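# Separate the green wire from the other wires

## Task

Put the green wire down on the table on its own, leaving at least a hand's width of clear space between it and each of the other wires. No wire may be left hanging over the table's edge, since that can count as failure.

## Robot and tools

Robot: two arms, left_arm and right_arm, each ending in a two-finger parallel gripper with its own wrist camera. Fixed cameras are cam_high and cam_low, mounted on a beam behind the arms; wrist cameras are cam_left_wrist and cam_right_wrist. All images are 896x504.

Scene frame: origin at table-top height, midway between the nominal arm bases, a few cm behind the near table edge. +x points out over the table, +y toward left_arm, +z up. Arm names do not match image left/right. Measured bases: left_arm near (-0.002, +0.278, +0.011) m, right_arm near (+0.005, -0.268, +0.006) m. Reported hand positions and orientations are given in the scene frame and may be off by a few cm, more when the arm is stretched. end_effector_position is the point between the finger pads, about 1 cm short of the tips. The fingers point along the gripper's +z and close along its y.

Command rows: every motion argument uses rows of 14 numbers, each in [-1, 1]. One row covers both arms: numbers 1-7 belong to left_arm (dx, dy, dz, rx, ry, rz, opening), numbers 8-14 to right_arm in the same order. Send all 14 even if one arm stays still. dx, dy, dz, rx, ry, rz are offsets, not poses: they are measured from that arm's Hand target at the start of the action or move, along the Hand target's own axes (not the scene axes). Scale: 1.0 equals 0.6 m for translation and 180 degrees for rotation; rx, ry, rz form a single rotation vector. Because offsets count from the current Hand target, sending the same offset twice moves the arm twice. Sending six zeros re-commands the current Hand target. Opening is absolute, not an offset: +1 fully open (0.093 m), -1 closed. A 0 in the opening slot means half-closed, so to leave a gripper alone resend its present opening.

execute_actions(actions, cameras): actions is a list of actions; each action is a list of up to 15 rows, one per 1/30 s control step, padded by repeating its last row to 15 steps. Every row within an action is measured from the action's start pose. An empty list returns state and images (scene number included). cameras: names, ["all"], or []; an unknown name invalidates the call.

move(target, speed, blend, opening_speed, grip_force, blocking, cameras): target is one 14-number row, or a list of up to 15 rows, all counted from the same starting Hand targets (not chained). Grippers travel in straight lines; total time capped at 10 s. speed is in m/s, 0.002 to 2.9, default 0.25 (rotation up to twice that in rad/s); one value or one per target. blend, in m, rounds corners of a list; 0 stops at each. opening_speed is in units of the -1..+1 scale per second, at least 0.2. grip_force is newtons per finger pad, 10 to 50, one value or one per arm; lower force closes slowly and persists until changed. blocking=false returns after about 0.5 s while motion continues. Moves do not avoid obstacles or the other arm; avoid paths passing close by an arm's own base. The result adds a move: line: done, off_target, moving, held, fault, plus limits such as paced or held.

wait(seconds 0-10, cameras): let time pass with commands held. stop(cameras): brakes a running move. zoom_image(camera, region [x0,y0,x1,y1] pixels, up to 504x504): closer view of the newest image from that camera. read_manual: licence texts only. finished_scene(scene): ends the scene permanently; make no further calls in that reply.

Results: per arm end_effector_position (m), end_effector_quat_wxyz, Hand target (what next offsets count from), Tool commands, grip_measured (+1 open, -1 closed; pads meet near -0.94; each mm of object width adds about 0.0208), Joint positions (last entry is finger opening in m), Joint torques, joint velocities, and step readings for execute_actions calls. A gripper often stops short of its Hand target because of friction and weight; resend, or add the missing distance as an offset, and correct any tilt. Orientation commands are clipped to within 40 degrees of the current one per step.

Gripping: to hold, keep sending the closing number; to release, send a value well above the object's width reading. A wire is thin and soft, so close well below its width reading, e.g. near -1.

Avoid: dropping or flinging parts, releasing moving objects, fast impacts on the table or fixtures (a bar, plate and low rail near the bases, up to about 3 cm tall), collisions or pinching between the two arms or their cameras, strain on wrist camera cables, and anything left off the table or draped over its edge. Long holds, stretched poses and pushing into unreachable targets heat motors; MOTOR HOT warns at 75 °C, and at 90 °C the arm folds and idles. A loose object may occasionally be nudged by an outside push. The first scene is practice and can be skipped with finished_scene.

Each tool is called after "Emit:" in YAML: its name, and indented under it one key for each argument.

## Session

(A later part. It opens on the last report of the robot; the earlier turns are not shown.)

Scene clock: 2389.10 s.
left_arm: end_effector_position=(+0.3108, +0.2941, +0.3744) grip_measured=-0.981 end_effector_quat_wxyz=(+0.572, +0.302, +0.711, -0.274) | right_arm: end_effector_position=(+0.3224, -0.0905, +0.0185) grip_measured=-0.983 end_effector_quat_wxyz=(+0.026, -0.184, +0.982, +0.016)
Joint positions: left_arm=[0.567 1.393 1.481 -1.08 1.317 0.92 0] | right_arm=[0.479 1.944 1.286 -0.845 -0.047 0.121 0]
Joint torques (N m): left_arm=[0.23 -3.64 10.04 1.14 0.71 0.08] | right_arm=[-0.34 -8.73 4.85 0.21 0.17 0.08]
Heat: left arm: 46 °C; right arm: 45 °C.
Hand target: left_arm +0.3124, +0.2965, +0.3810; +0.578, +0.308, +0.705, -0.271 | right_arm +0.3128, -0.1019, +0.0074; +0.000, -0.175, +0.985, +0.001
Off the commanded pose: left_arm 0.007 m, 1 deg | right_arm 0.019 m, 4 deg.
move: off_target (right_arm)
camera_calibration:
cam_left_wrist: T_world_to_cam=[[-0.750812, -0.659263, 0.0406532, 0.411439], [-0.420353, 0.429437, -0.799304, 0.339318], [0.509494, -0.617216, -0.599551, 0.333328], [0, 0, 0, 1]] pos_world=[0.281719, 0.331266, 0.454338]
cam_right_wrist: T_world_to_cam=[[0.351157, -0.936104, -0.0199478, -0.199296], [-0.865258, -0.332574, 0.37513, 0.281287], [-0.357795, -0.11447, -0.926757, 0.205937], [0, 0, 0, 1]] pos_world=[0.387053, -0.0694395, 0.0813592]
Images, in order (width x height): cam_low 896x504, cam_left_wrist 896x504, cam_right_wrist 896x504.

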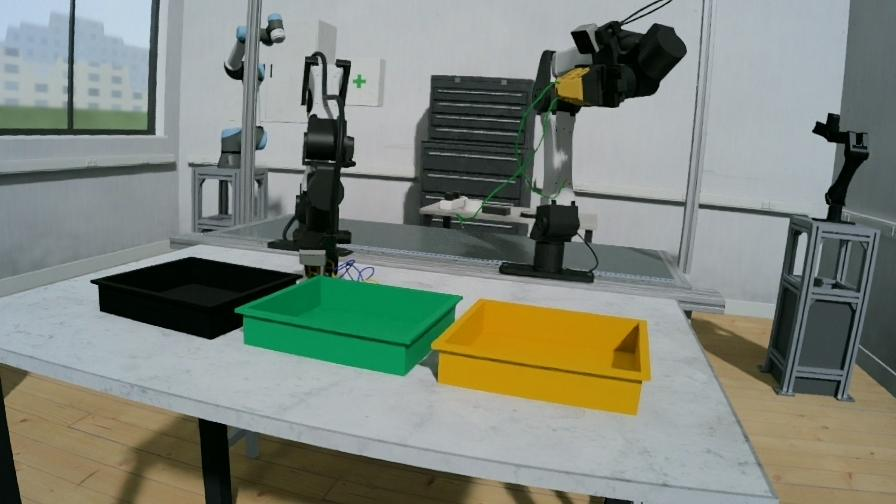

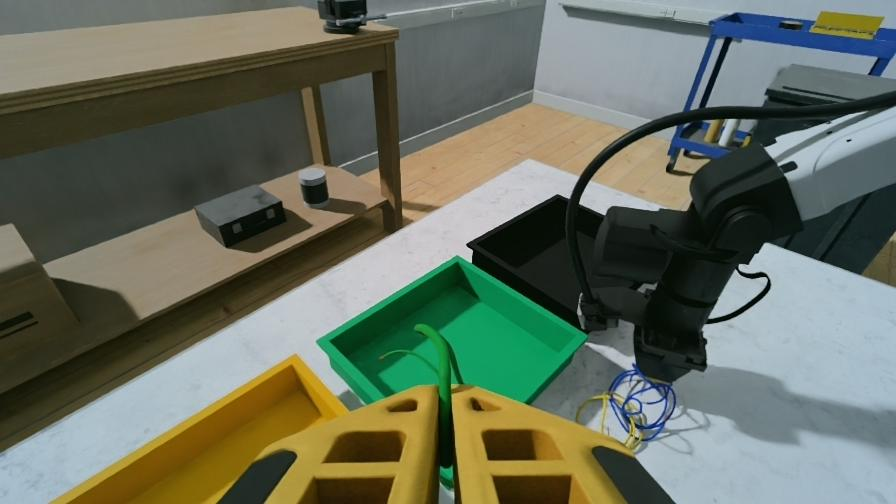

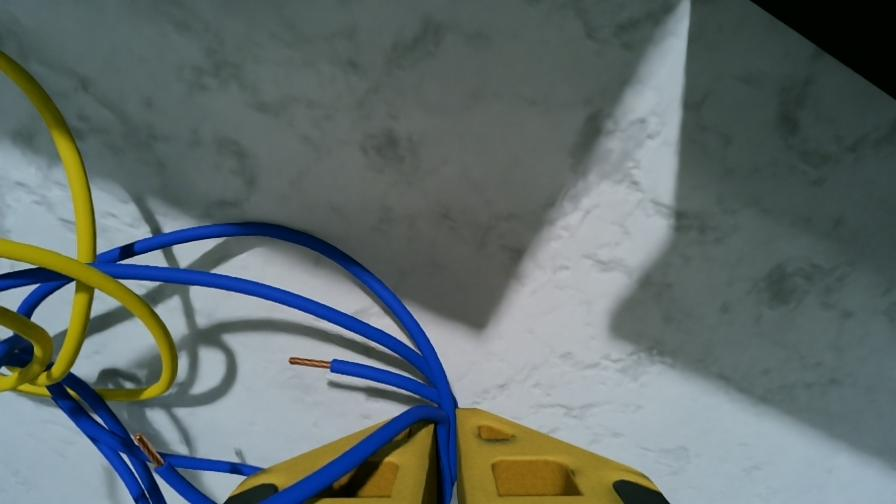

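Emit:
move:
  target: [0.2064, 0.0337, -0.1017, 0.0491,0.4392,0.0732,-1, 0,0,0,0,0,0,-1]
  speed: 0.15
  cameras: ["all"]

Emit:
zoom_image:
  camera: "cam_low"
  region: [380, 80, 640, 300]

Scene clock: 2419.10 s.
left_arm: end_effector_position=(+0.2726, +0.3719, +0.2738) grip_measured=-0.981 end_effector_quat_wxyz=(+0.083, +0.511, +0.851, +0.090) | right_arm: end_effector_position=(+0.3224, -0.0905, +0.0185) grip_measured=-0.983 end_effector_quat_wxyz=(+0.026, -0.184, +0.982, +0.016)
Joint positions: left_arm=[0.306 1.555 1.796 -1.582 -0.002 1.401 0] | right_arm=[0.479 1.944 1.286 -0.845 -0.047 0.121 0]
Joint torques (N m): left_arm=[-0.85 -5.38 5.48 0.84 0.02 0.04] | right_arm=[-0.44 -8.35 4.82 0.26 0.15 0.03]
Heat: left arm: 48 °C; right arm: 44 °C.
Hand target: left_arm +0.2705, +0.3701, +0.2702; +0.000, +0.522, +0.853, +0.000 | right_arm +0.3128, -0.1019, +0.0074; +0.000, -0.175, +0.985, +0.001
Off the commanded pose: left_arm 0.005 m, 14 deg | right_arm 0.019 m, 4 deg.
joint sent to its limit (left arm) — joint 4 (wrist pitch), lower limit. The joint targets are off in orientation, not in position.
move: off_target (left_arm, right_arm)
camera_calibration:
cam_left_wrist: T_world_to_cam=[[-0.858867, -0.457797, -0.229716, 0.466705], [-0.512182, 0.771283, 0.377878, -0.215073], [0.00418464, 0.442203, -0.896905, 0.16559], [0, 0, 0, 1]] pos_world=[0.289988, 0.306314, 0.337]
cam_right_wrist: T_world_to_cam=[[0.351157, -0.936104, -0.0199478, -0.199296], [-0.865258, -0.332574, 0.37513, 0.281287], [-0.357795, -0.11447, -0.926757, 0.205937], [0, 0, 0, 1]] pos_world=[0.387053, -0.0694395, 0.0813592]

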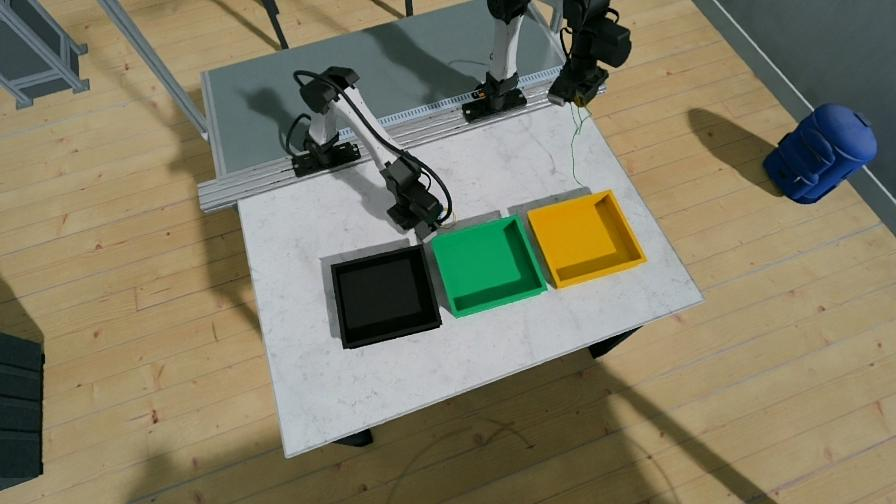

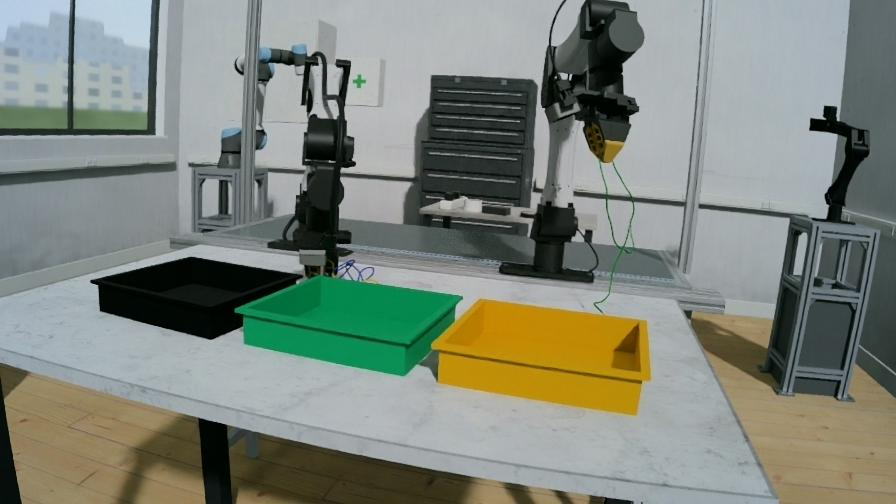

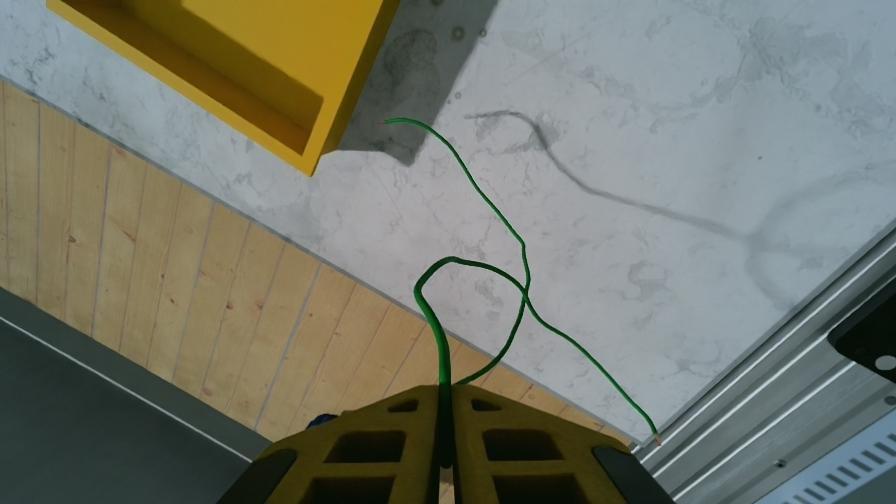

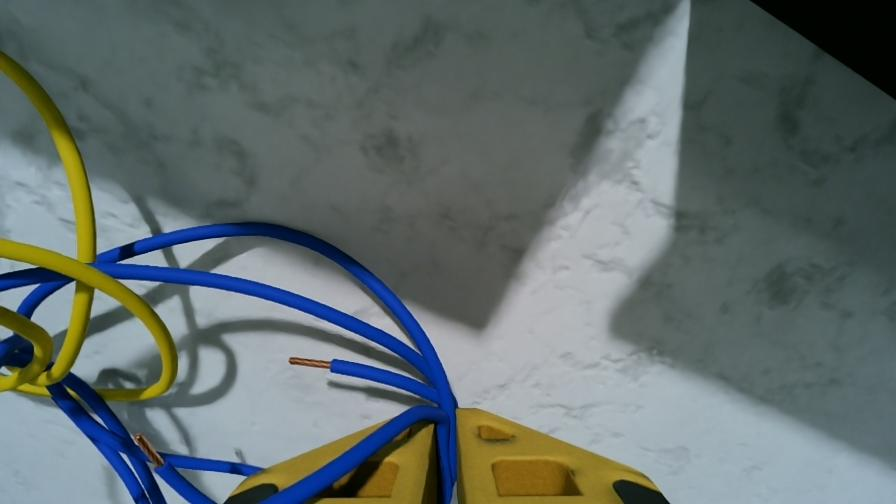

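Scaled by 1.938 from the camera's 896x504 image, which has a finer 1280x720 frame.

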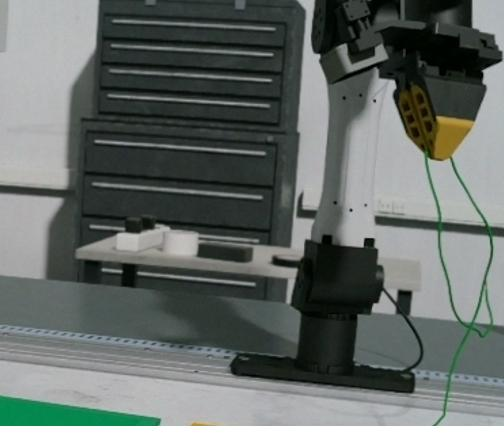

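Emit:
zoom_image:
  camera: "cam_high"
  region: [530, 60, 650, 210]

Scaled by 3.360 from the camera's 896x504 image, which has a finer 1280x720 frame.

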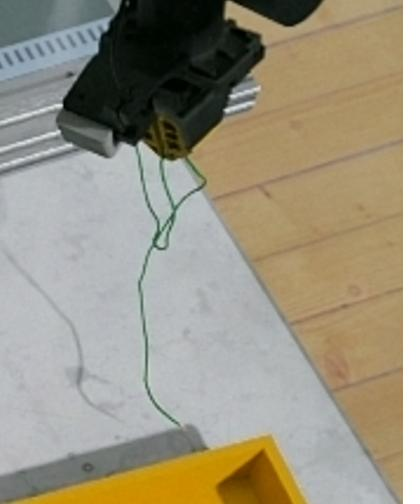

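Emit:
move:
  target: [0.1043, 0.0157, 0.0, 0,0,-0.5,-1, 0,0,0,0,0,0,-1]
  speed: 0.2
  cameras: ["cam_high", "cam_low", "cam_left_wrist"]

Emit:
zoom_image:
  camera: "cam_high"
  region: [530, 60, 650, 210]

Emit:
zoom_image:
  camera: "cam_low"
  region: [480, 80, 740, 300]

Scene clock: 2486.33 s.
left_arm: end_effector_position=(+0.2483, +0.4291, +0.2701) grip_measured=-0.981 end_effector_quat_wxyz=(+0.109, -0.224, +0.968, +0.039) | right_arm: end_effector_position=(+0.3224, -0.0905, +0.0185) grip_measured=-0.983 end_effector_quat_wxyz=(+0.026, -0.184, +0.982, +0.016)
Joint positions: left_arm=[0.503 1.566 1.796 -1.583 -0.026 0.064 0] | right_arm=[0.479 1.944 1.286 -0.845 -0.047 0.121 0]
Joint torques (N m): left_arm=[0.46 -4.51 7.76 0.89 0.1 -0.17] | right_arm=[-0.5 -8.64 4.77 0.25 0.16 0.02]
Heat: left arm: 44 °C; right arm: 43 °C.
Hand target: left_arm +0.2505, +0.4303, +0.2702; +0.000, -0.234, +0.972, +0.000 | right_arm +0.3128, -0.1019, +0.0074; +0.000, -0.175, +0.985, +0.001
Off the commanded pose: left_arm 0.002 m, 13 deg | right_arm 0.019 m, 4 deg.
joint sent to its limit (left arm) — joint 4 (wrist pitch), lower limit. The joint targets are off in orientation, not in position.
move: off_target (left_arm, right_arm)
camera_calibration:
cam_left_wrist: T_world_to_cam=[[0.436602, -0.899451, -0.0191343, 0.282074], [-0.876593, -0.430098, 0.21587, 0.379503], [-0.202394, -0.0774763, -0.976235, 0.432859], [0, 0, 0, 1]] pos_world=[0.297124, 0.450472, 0.346045]
Images, in order (width x height): cam_high 896x504, cam_low 896x504, cam_left_wrist 896x504.

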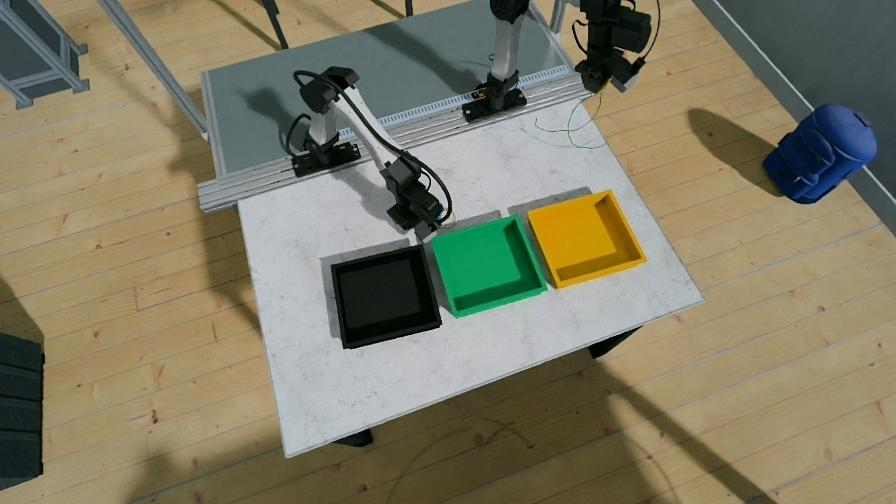

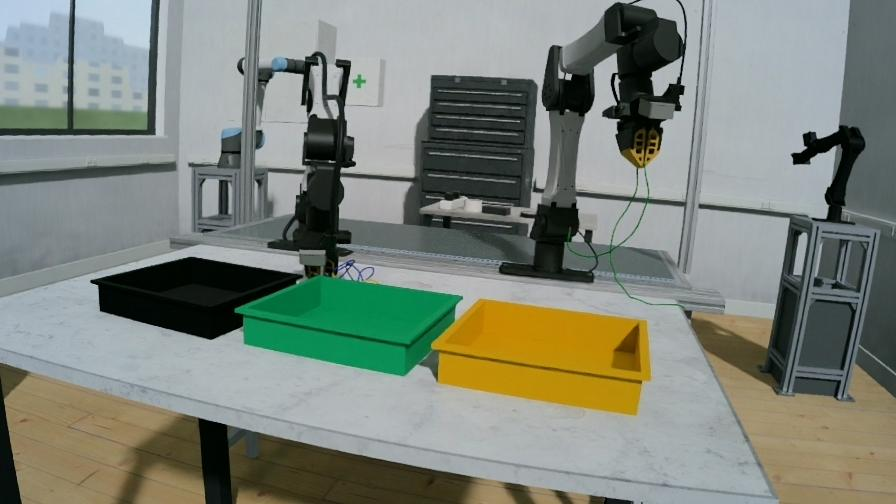

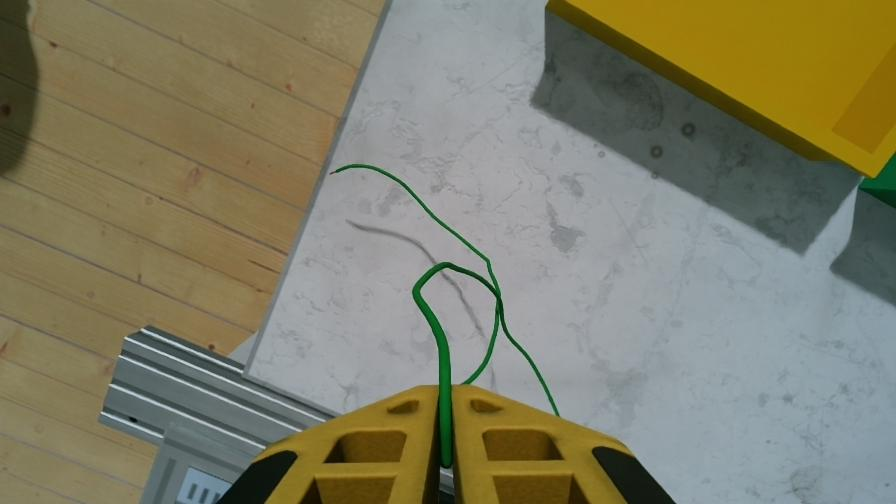

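Scaled by 3.360 from the camera's 896x504 image, which has a finer 1280x720 frame.

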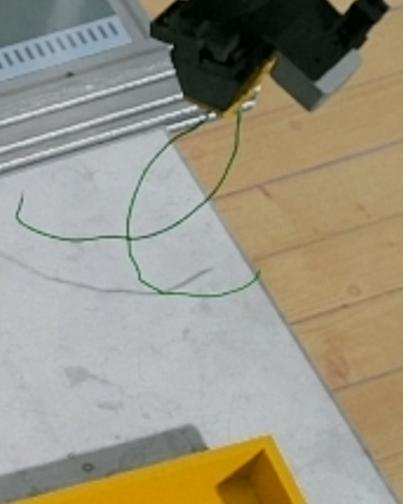

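Scaled by 1.938 from the camera's 896x504 image, which has a finer 1280x720 frame.

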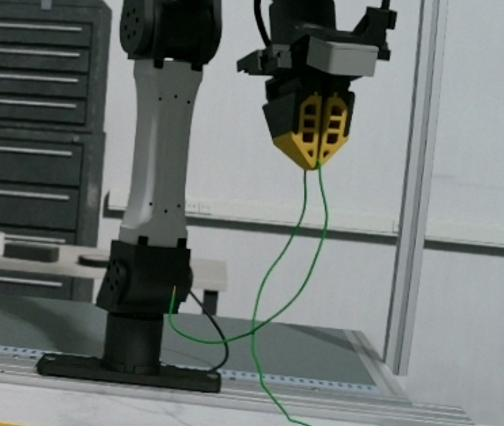

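Emit:
move:
  target: [-0.007, -0.0597, 0.25, 0,0,0,-1, 0,0,0,0,0,0,-1]
  speed: 0.1
  cameras: ["cam_high", "cam_low", "cam_left_wrist"]

Emit:
zoom_image:
  camera: "cam_high"
  region: [500, 60, 650, 210]

Scene clock: 2508.57 s.
left_arm: end_effector_position=(+0.2683, +0.4034, +0.1259) grip_measured=-0.981 end_effector_quat_wxyz=(+0.003, -0.233, +0.973, +0.005) | right_arm: end_effector_position=(+0.3224, -0.0905, +0.0185) grip_measured=-0.983 end_effector_quat_wxyz=(+0.026, -0.184, +0.982, +0.016)
Joint positions: left_arm=[0.405 1.686 1.354 -1.247 -0.021 -0.053 0] | right_arm=[0.479 1.944 1.286 -0.845 -0.047 0.121 0]
Joint torques (N m): left_arm=[-0.83 -5.94 5.96 0.59 0.12 -0.11] | right_arm=[-0.54 -8.59 4.83 0.24 0.12 0.07]
Heat: left arm: 45 °C; right arm: 43 °C.
Hand target: left_arm +0.2705, +0.4003, +0.1201; +0.000, -0.234, +0.972, +0.000 | right_arm +0.3128, -0.1019, +0.0074; +0.000, -0.175, +0.985, +0.001
Off the commanded pose: left_arm 0.007 m, 1 deg | right_arm 0.019 m, 4 deg.
move: off_target (right_arm)
camera_calibration:
cam_left_wrist: T_world_to_cam=[[0.448034, -0.894017, 0.0000528379, 0.23985], [-0.809147, -0.405477, 0.425288, 0.362691], [-0.380193, -0.190586, -0.905058, 0.378579], [0, 0, 0, 1]] pos_world=[0.329942, 0.433644, 0.188375]
Images, in order (width x height): cam_high 896x504, cam_low 896x504, cam_left_wrist 896x504.

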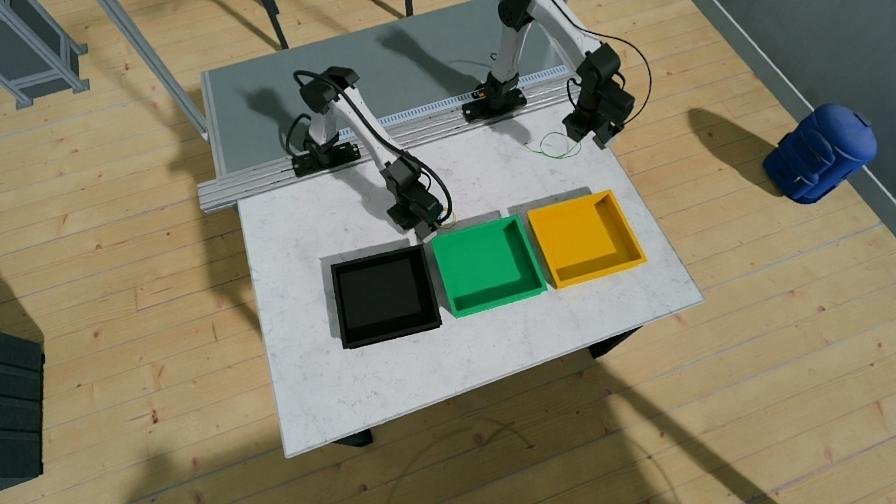

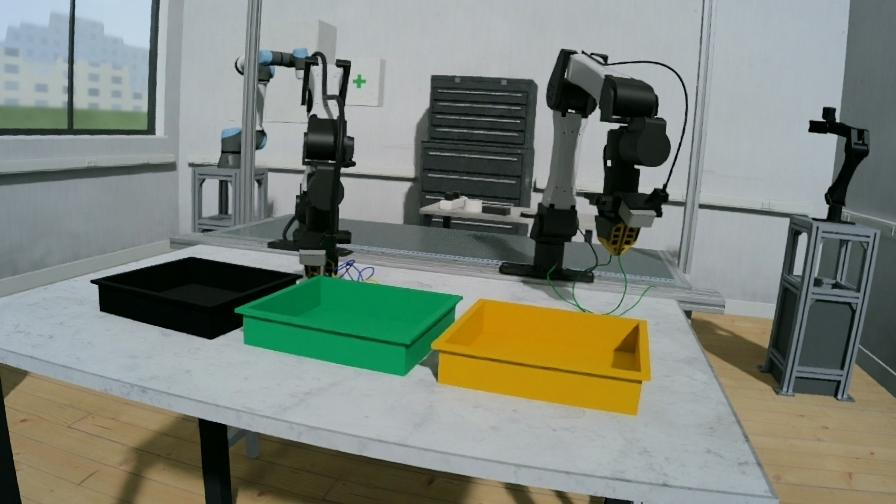

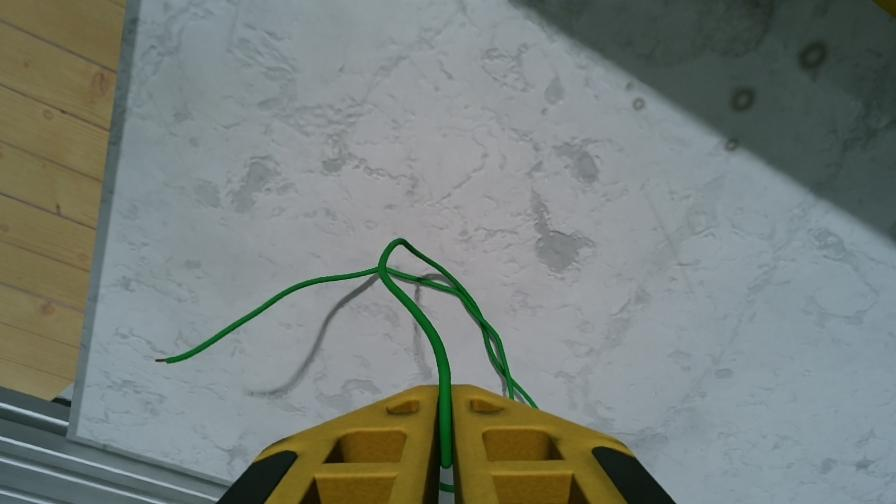

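Scaled by 3.360 from the camera's 896x504 image, which has a finer 1280x720 frame.

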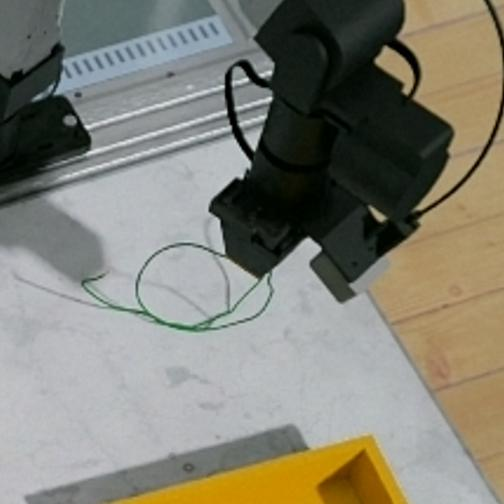

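Emit:
move:
  target: [0, 0, 0.178, 0,0,0,-1, 0,0,0,0,0,0,-1]
  speed: 0.08
  cameras: ["cam_high", "cam_low", "cam_left_wrist"]

Emit:
zoom_image:
  camera: "cam_high"
  region: [500, 60, 650, 210]

Emit:
zoom_image:
  camera: "cam_low"
  region: [480, 180, 740, 340]

Scene clock: 2521.10 s.
left_arm: end_effector_position=(+0.2700, +0.4028, +0.0204) grip_measured=-0.981 end_effector_quat_wxyz=(+0.002, -0.233, +0.973, +0.005) | right_arm: end_effector_position=(+0.3224, -0.0905, +0.0185) grip_measured=-0.983 end_effector_quat_wxyz=(+0.026, -0.184, +0.982, +0.016)
Joint positions: left_arm=[0.405 1.806 1.056 -0.831 -0.021 -0.053 0] | right_arm=[0.479 1.944 1.286 -0.845 -0.047 0.121 0]
Joint torques (N m): left_arm=[-0.5 -6.04 5.24 0.65 0.11 -0.11] | right_arm=[-0.57 -8.73 4.98 0.23 0.13 0.11]
Heat: left arm: 45 °C; right arm: 43 °C.
Hand target: left_arm +0.2705, +0.4004, +0.0134; +0.000, -0.233, +0.972, +0.000 | right_arm +0.3128, -0.1019, +0.0074; +0.000, -0.175, +0.985, +0.001
Off the commanded pose: left_arm 0.008 m, 1 deg | right_arm 0.019 m, 4 deg.
move: off_target (right_arm)
camera_calibration:
cam_left_wrist: T_world_to_cam=[[0.44808, -0.893994, 0.000371895, 0.238505], [-0.808316, -0.404959, 0.427357, 0.408304], [-0.381904, -0.191791, -0.904083, 0.284552], [0, 0, 0, 1]] pos_world=[0.331841, 0.433143, 0.0826777]
Images, in order (width x height): cam_high 896x504, cam_low 896x504, cam_left_wrist 896x504.

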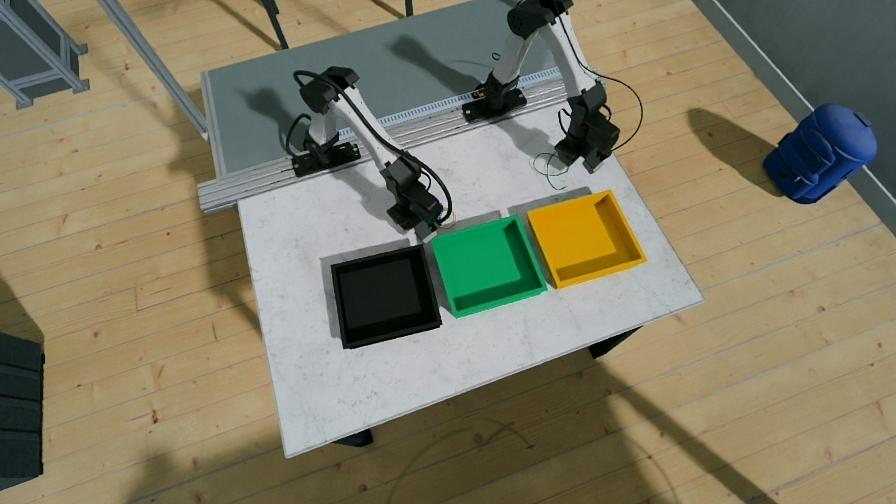

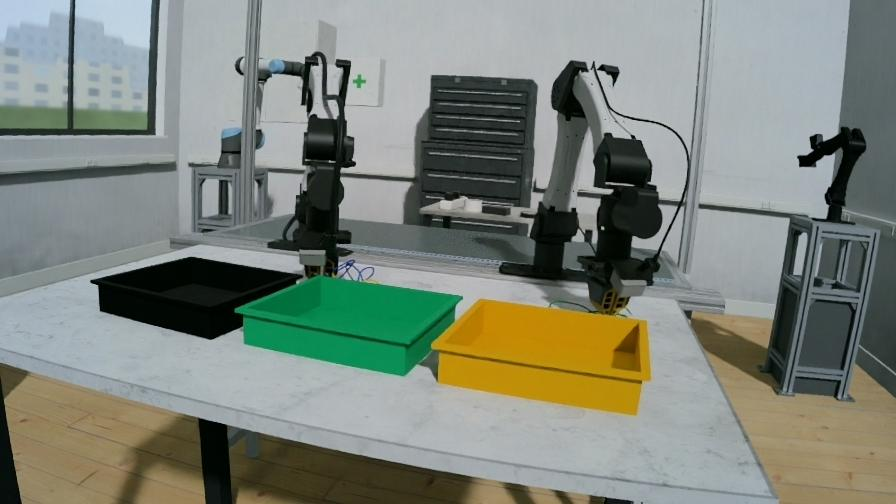

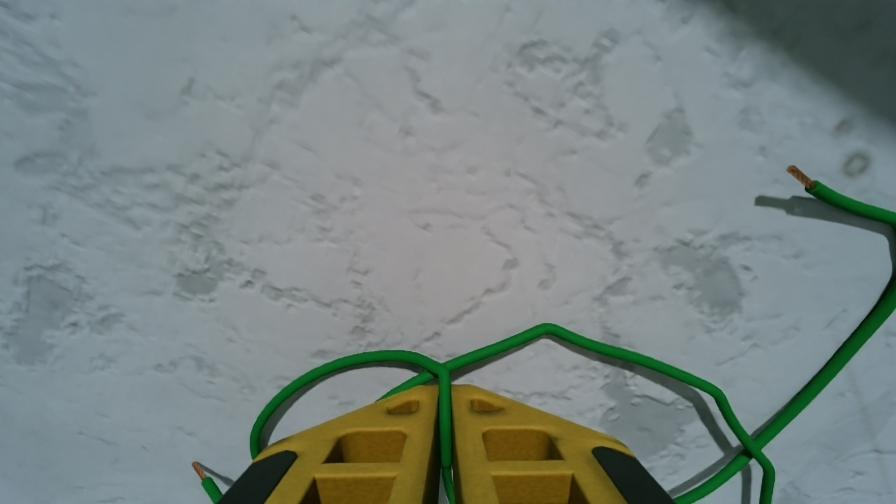

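Scaled by 3.360 from the camera's 896x504 image, which has a finer 1280x720 frame.

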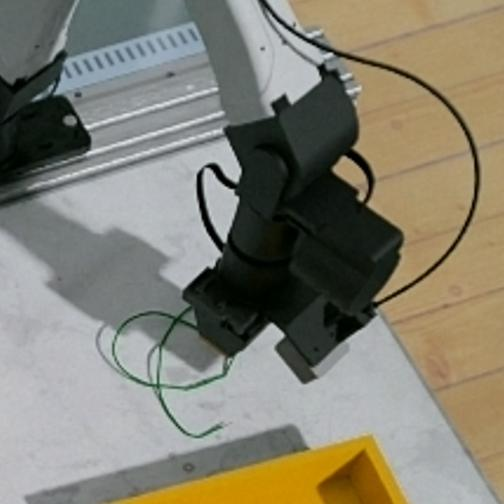

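Scaled by 1.938 from the camera's 896x504 image, which has a finer 1280x720 frame.

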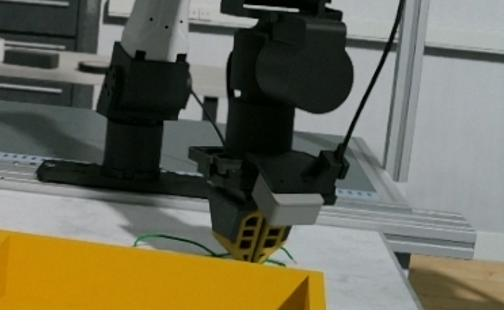

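Emit:
move:
  target: [0, 0, 0, 0,0,0,-0.6, 0,0,0,0,0,0,-1]
  opening_speed: 0.4
  speed: 0.05

Emit:
move:
  target: [0, 0, -0.15, 0,0,0,-0.6, 0,0,0,0,0,0,-1]
  speed: 0.08
  cameras: ["cam_high", "cam_low", "cam_left_wrist", "cam_right_wrist"]

Emit:
zoom_image:
  camera: "cam_high"
  region: [500, 60, 650, 210]

Scene clock: 2531.70 s.
left_arm: end_effector_position=(+0.2716, +0.4034, +0.0204) grip_measured=-0.603 end_effector_quat_wxyz=(+0.006, -0.233, +0.973, +0.006) | right_arm: end_effector_position=(+0.3224, -0.0905, +0.0185) grip_measured=-0.983 end_effector_quat_wxyz=(+0.026, -0.184, +0.982, +0.016)
Joint positions: left_arm=[0.405 1.806 1.056 -0.824 -0.02 -0.053 0.016] | right_arm=[0.479 1.944 1.286 -0.845 -0.047 0.121 0]
Joint torques (N m): left_arm=[-0.46 -6.02 5.16 0.57 0.12 -0.08] | right_arm=[-0.5 -8.54 4.82 0.25 0.17 0.05]
Heat: left arm: 45 °C; right arm: 43 °C.
Hand target: left_arm +0.2705, +0.4004, +0.0134; +0.000, -0.233, +0.972, +0.000 | right_arm +0.3128, -0.1019, +0.0074; +0.000, -0.175, +0.985, +0.001
Off the commanded pose: left_arm 0.008 m, 1 deg | right_arm 0.019 m, 4 deg.
move: off_target (right_arm)

Scene clock: 2533.53 s.
left_arm: end_effector_position=(+0.2628, +0.4005, +0.0912) grip_measured=-0.603 end_effector_quat_wxyz=(-0.021, -0.232, +0.972, +0.001) | right_arm: end_effector_position=(+0.3224, -0.0905, +0.0185) grip_measured=-0.983 end_effector_quat_wxyz=(+0.026, -0.184, +0.982, +0.016)
Joint positions: left_arm=[0.405 1.727 1.261 -1.162 -0.02 -0.053 0.016] | right_arm=[0.479 1.944 1.286 -0.845 -0.047 0.121 0]
Joint torques (N m): left_arm=[-0.68 -8.88 8.98 0.28 0.1 -0.13] | right_arm=[-0.39 -8.85 4.7 0.28 0.18 0.04]
Heat: left arm: 45 °C; right arm: 43 °C.
Hand target: left_arm +0.2705, +0.4003, +0.1035; +0.000, -0.233, +0.972, +0.000 | right_arm +0.3128, -0.1019, +0.0074; +0.000, -0.175, +0.985, +0.001
Off the commanded pose: left_arm 0.014 m, 2 deg | right_arm 0.019 m, 4 deg.
move: off_target (left_arm, right_arm)
camera_calibration:
cam_left_wrist: T_world_to_cam=[[0.44749, -0.894287, -0.00154166, 0.240033], [-0.789225, -0.395728, 0.469599, 0.358741], [-0.420567, -0.208924, -0.882878, 0.360447], [0, 0, 0, 1]] pos_world=[0.327307, 0.431928, 0.150136]
cam_right_wrist: T_world_to_cam=[[0.351157, -0.936104, -0.0199478, -0.199296], [-0.865258, -0.332574, 0.37513, 0.281287], [-0.357795, -0.11447, -0.926757, 0.205937], [0, 0, 0, 1]] pos_world=[0.387053, -0.0694395, 0.0813592]

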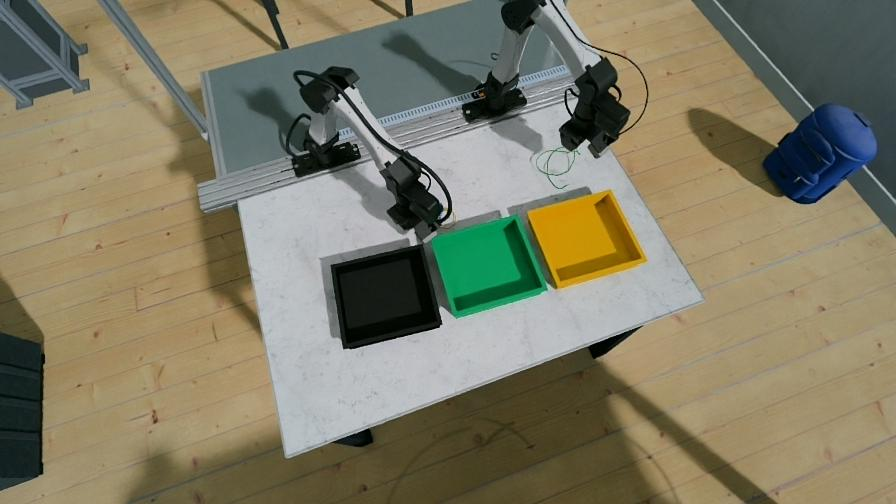

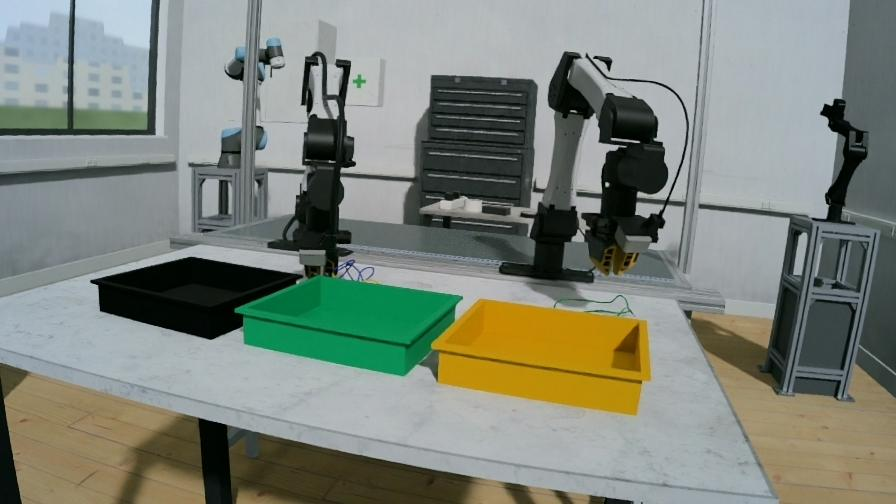

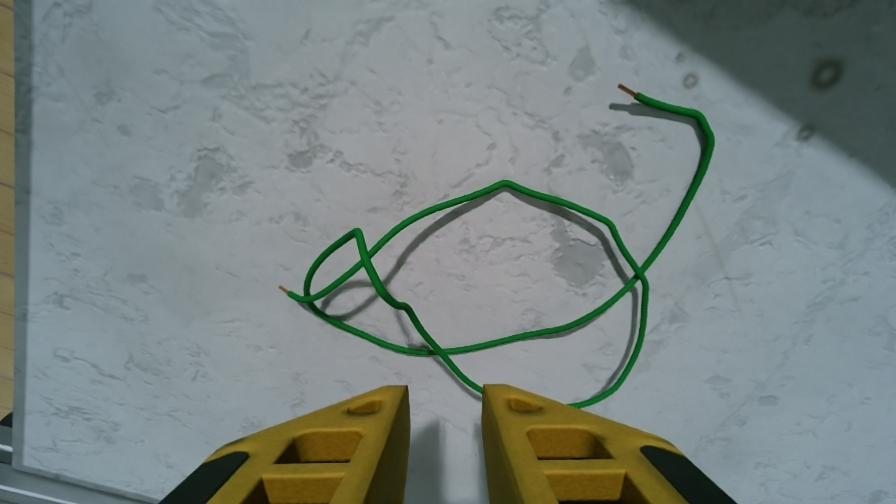

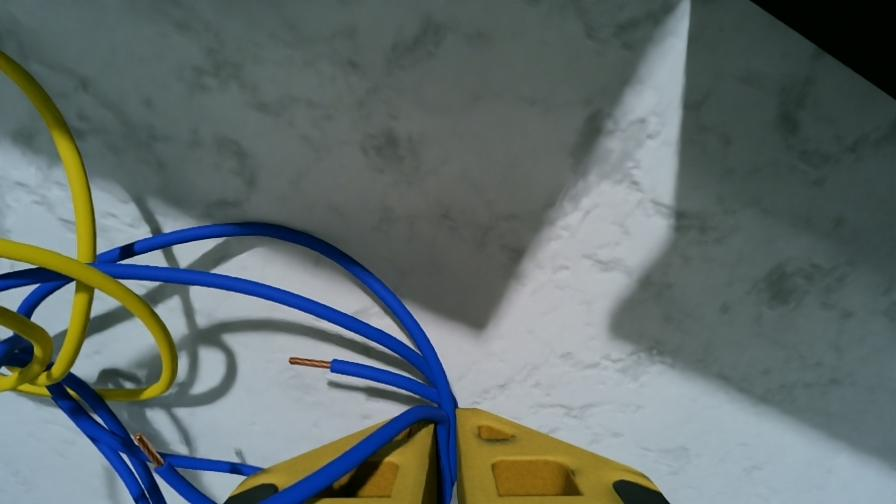

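Scaled by 3.360 from the camera's 896x504 image, which has a finer 1280x720 frame.

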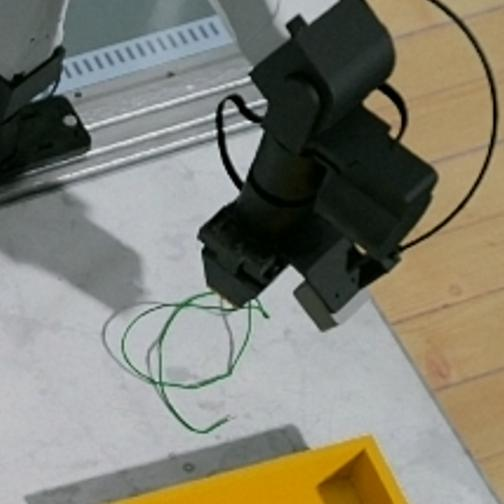

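Emit:
move:
  target: [0, 0, 0, 0,0,0,-0.6, 0,0,0,0,0,0,-0.6]
  opening_speed: 0.4
  speed: 0.05
  cameras: ["cam_right_wrist"]

Scene clock: 2543.13 s.
left_arm: end_effector_position=(+0.2627, +0.4004, +0.0913) grip_measured=-0.603 end_effector_quat_wxyz=(-0.022, -0.232, +0.972, +0.001) | right_arm: end_effector_position=(+0.3223, -0.0908, +0.0185) grip_measured=-0.601 end_effector_quat_wxyz=(+0.026, -0.184, +0.982, +0.015)
Joint positions: left_arm=[0.405 1.727 1.261 -1.162 -0.02 -0.053 0.016] | right_arm=[0.479 1.944 1.286 -0.846 -0.045 0.121 0.016]
Joint torques (N m): left_arm=[-0.81 -8.91 8.98 0.24 0.1 -0.14] | right_arm=[-0.61 -8.77 4.7 0.19 0.11 0.07]
Heat: left arm: 47 °C; right arm: 43 °C.
Hand target: left_arm +0.2705, +0.4003, +0.1035; +0.000, -0.233, +0.972, +0.000 | right_arm +0.3127, -0.1019, +0.0074; +0.000, -0.175, +0.985, +0.001
Off the commanded pose: left_arm 0.015 m, 3 deg | right_arm 0.018 m, 4 deg.
move: off_target (left_arm, right_arm)
camera_calibration:
cam_right_wrist: T_world_to_cam=[[0.351016, -0.936184, -0.018629, -0.199512], [-0.865153, -0.331865, 0.376, 0.281106], [-0.358188, -0.115865, -0.926432, 0.205815], [0, 0, 0, 1]] pos_world=[0.386952, -0.0696437, 0.081261]
Images, in order (width x height): cam_right_wrist 896x504.

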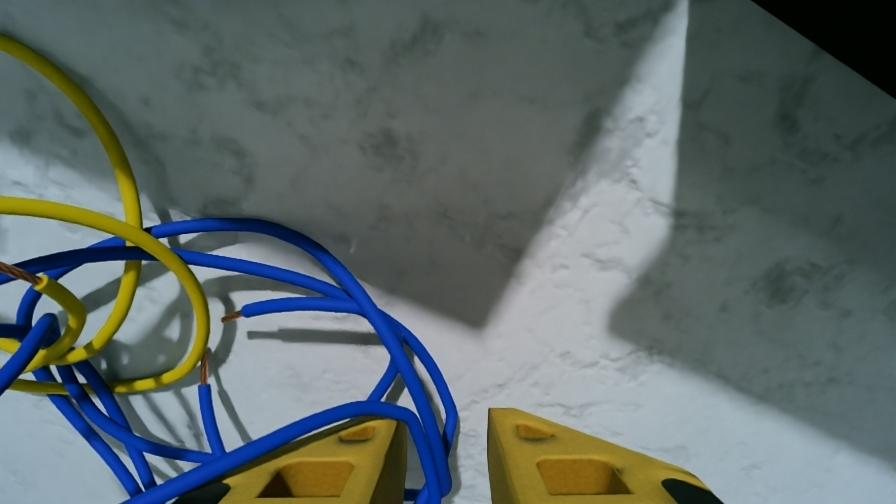

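Emit:
move:
  target: [0, 0, -0.03, 0,0,0,-0.6, 0,0,-0.11,0,0,0,-0.6]
  speed: 0.05
  cameras: ["all"]

Scene clock: 2553.77 s.
left_arm: end_effector_position=(+0.2628, +0.4006, +0.1077) grip_measured=-0.603 end_effector_quat_wxyz=(-0.024, -0.232, +0.972, +0.000) | right_arm: end_effector_position=(+0.3052, -0.0985, +0.0569) grip_measured=-0.601 end_effector_quat_wxyz=(-0.018, -0.182, +0.983, +0.002)
Joint positions: left_arm=[0.405 1.721 1.32 -1.233 -0.02 -0.053 0.016] | right_arm=[0.479 1.905 1.396 -1.086 -0.045 0.121 0.016]
Joint torques (N m): left_arm=[-0.81 -9.13 9.24 0.25 0.1 -0.12] | right_arm=[-1.21 -12.48 8.68 0.08 0.14 0.08]
Heat: left arm: 48 °C; right arm: 43 °C.
Hand target: left_arm +0.2705, +0.4003, +0.1214; +0.000, -0.233, +0.972, +0.000 | right_arm +0.3128, -0.1020, +0.0734; +0.000, -0.175, +0.985, +0.001
Off the commanded pose: left_arm 0.016 m, 3 deg | right_arm 0.018 m, 2 deg.
move: off_target (left_arm, right_arm)
camera_calibration:
cam_left_wrist: T_world_to_cam=[[0.447513, -0.894276, -0.00176425, 0.240262], [-0.786746, -0.394639, 0.474649, 0.349327], [-0.425163, -0.211023, -0.880174, 0.376775], [0, 0, 0, 1]] pos_world=[0.327503, 0.432227, 0.166244]
cam_right_wrist: T_world_to_cam=[[0.347389, -0.937697, -0.0066724, -0.19971], [-0.832446, -0.311657, 0.458153, 0.23668], [-0.431688, -0.153603, -0.888848, 0.25096], [0, 0, 0, 1]] pos_world=[0.374737, -0.0749566, 0.113297]

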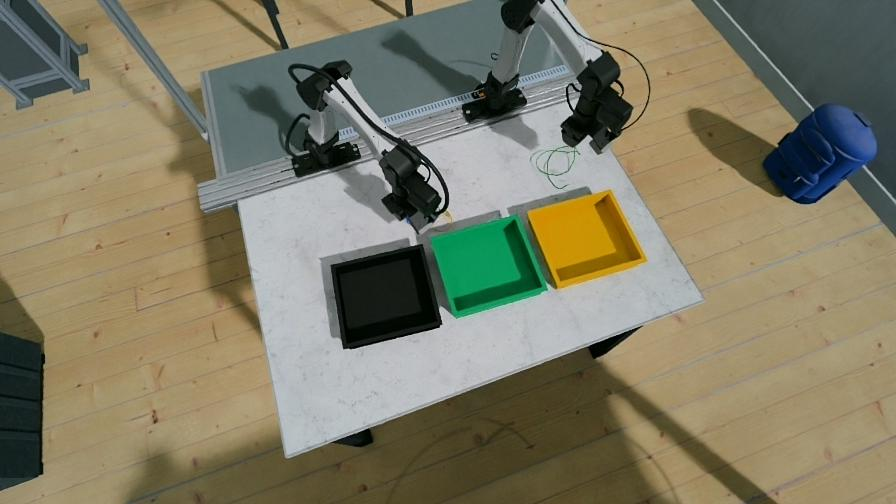

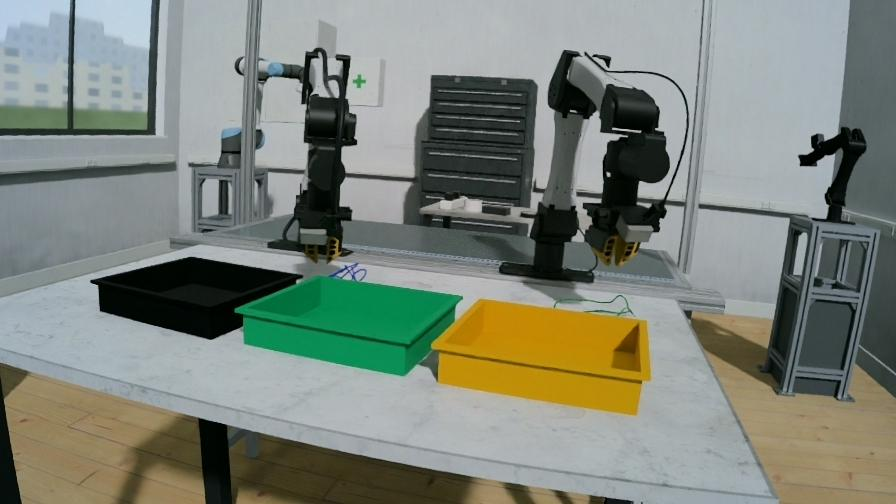

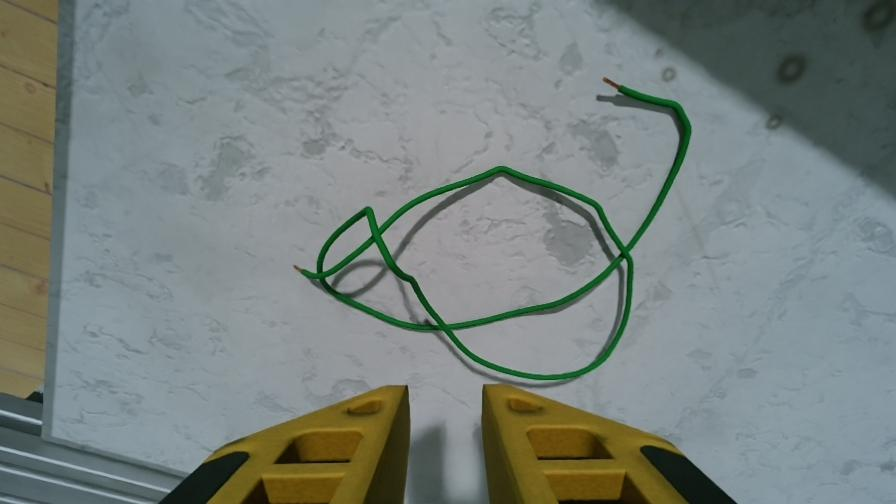

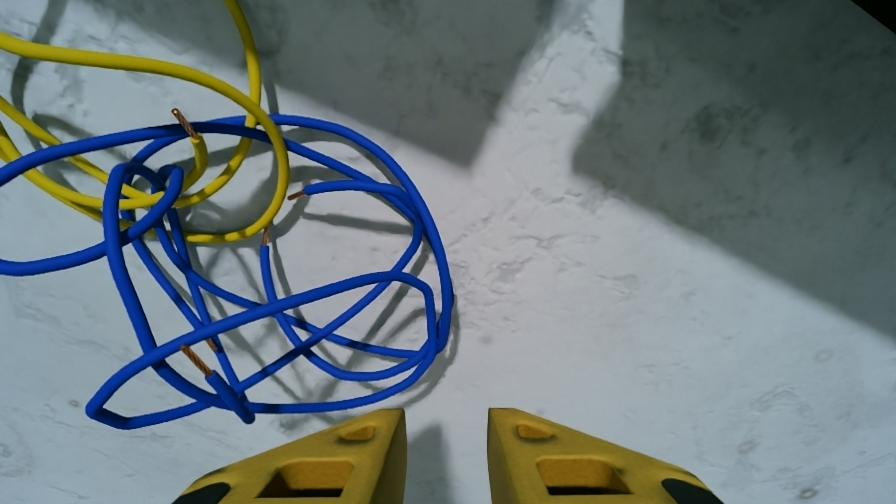

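Emit:
finished_scene:
  scene: 2

The scene is finished: the task was done.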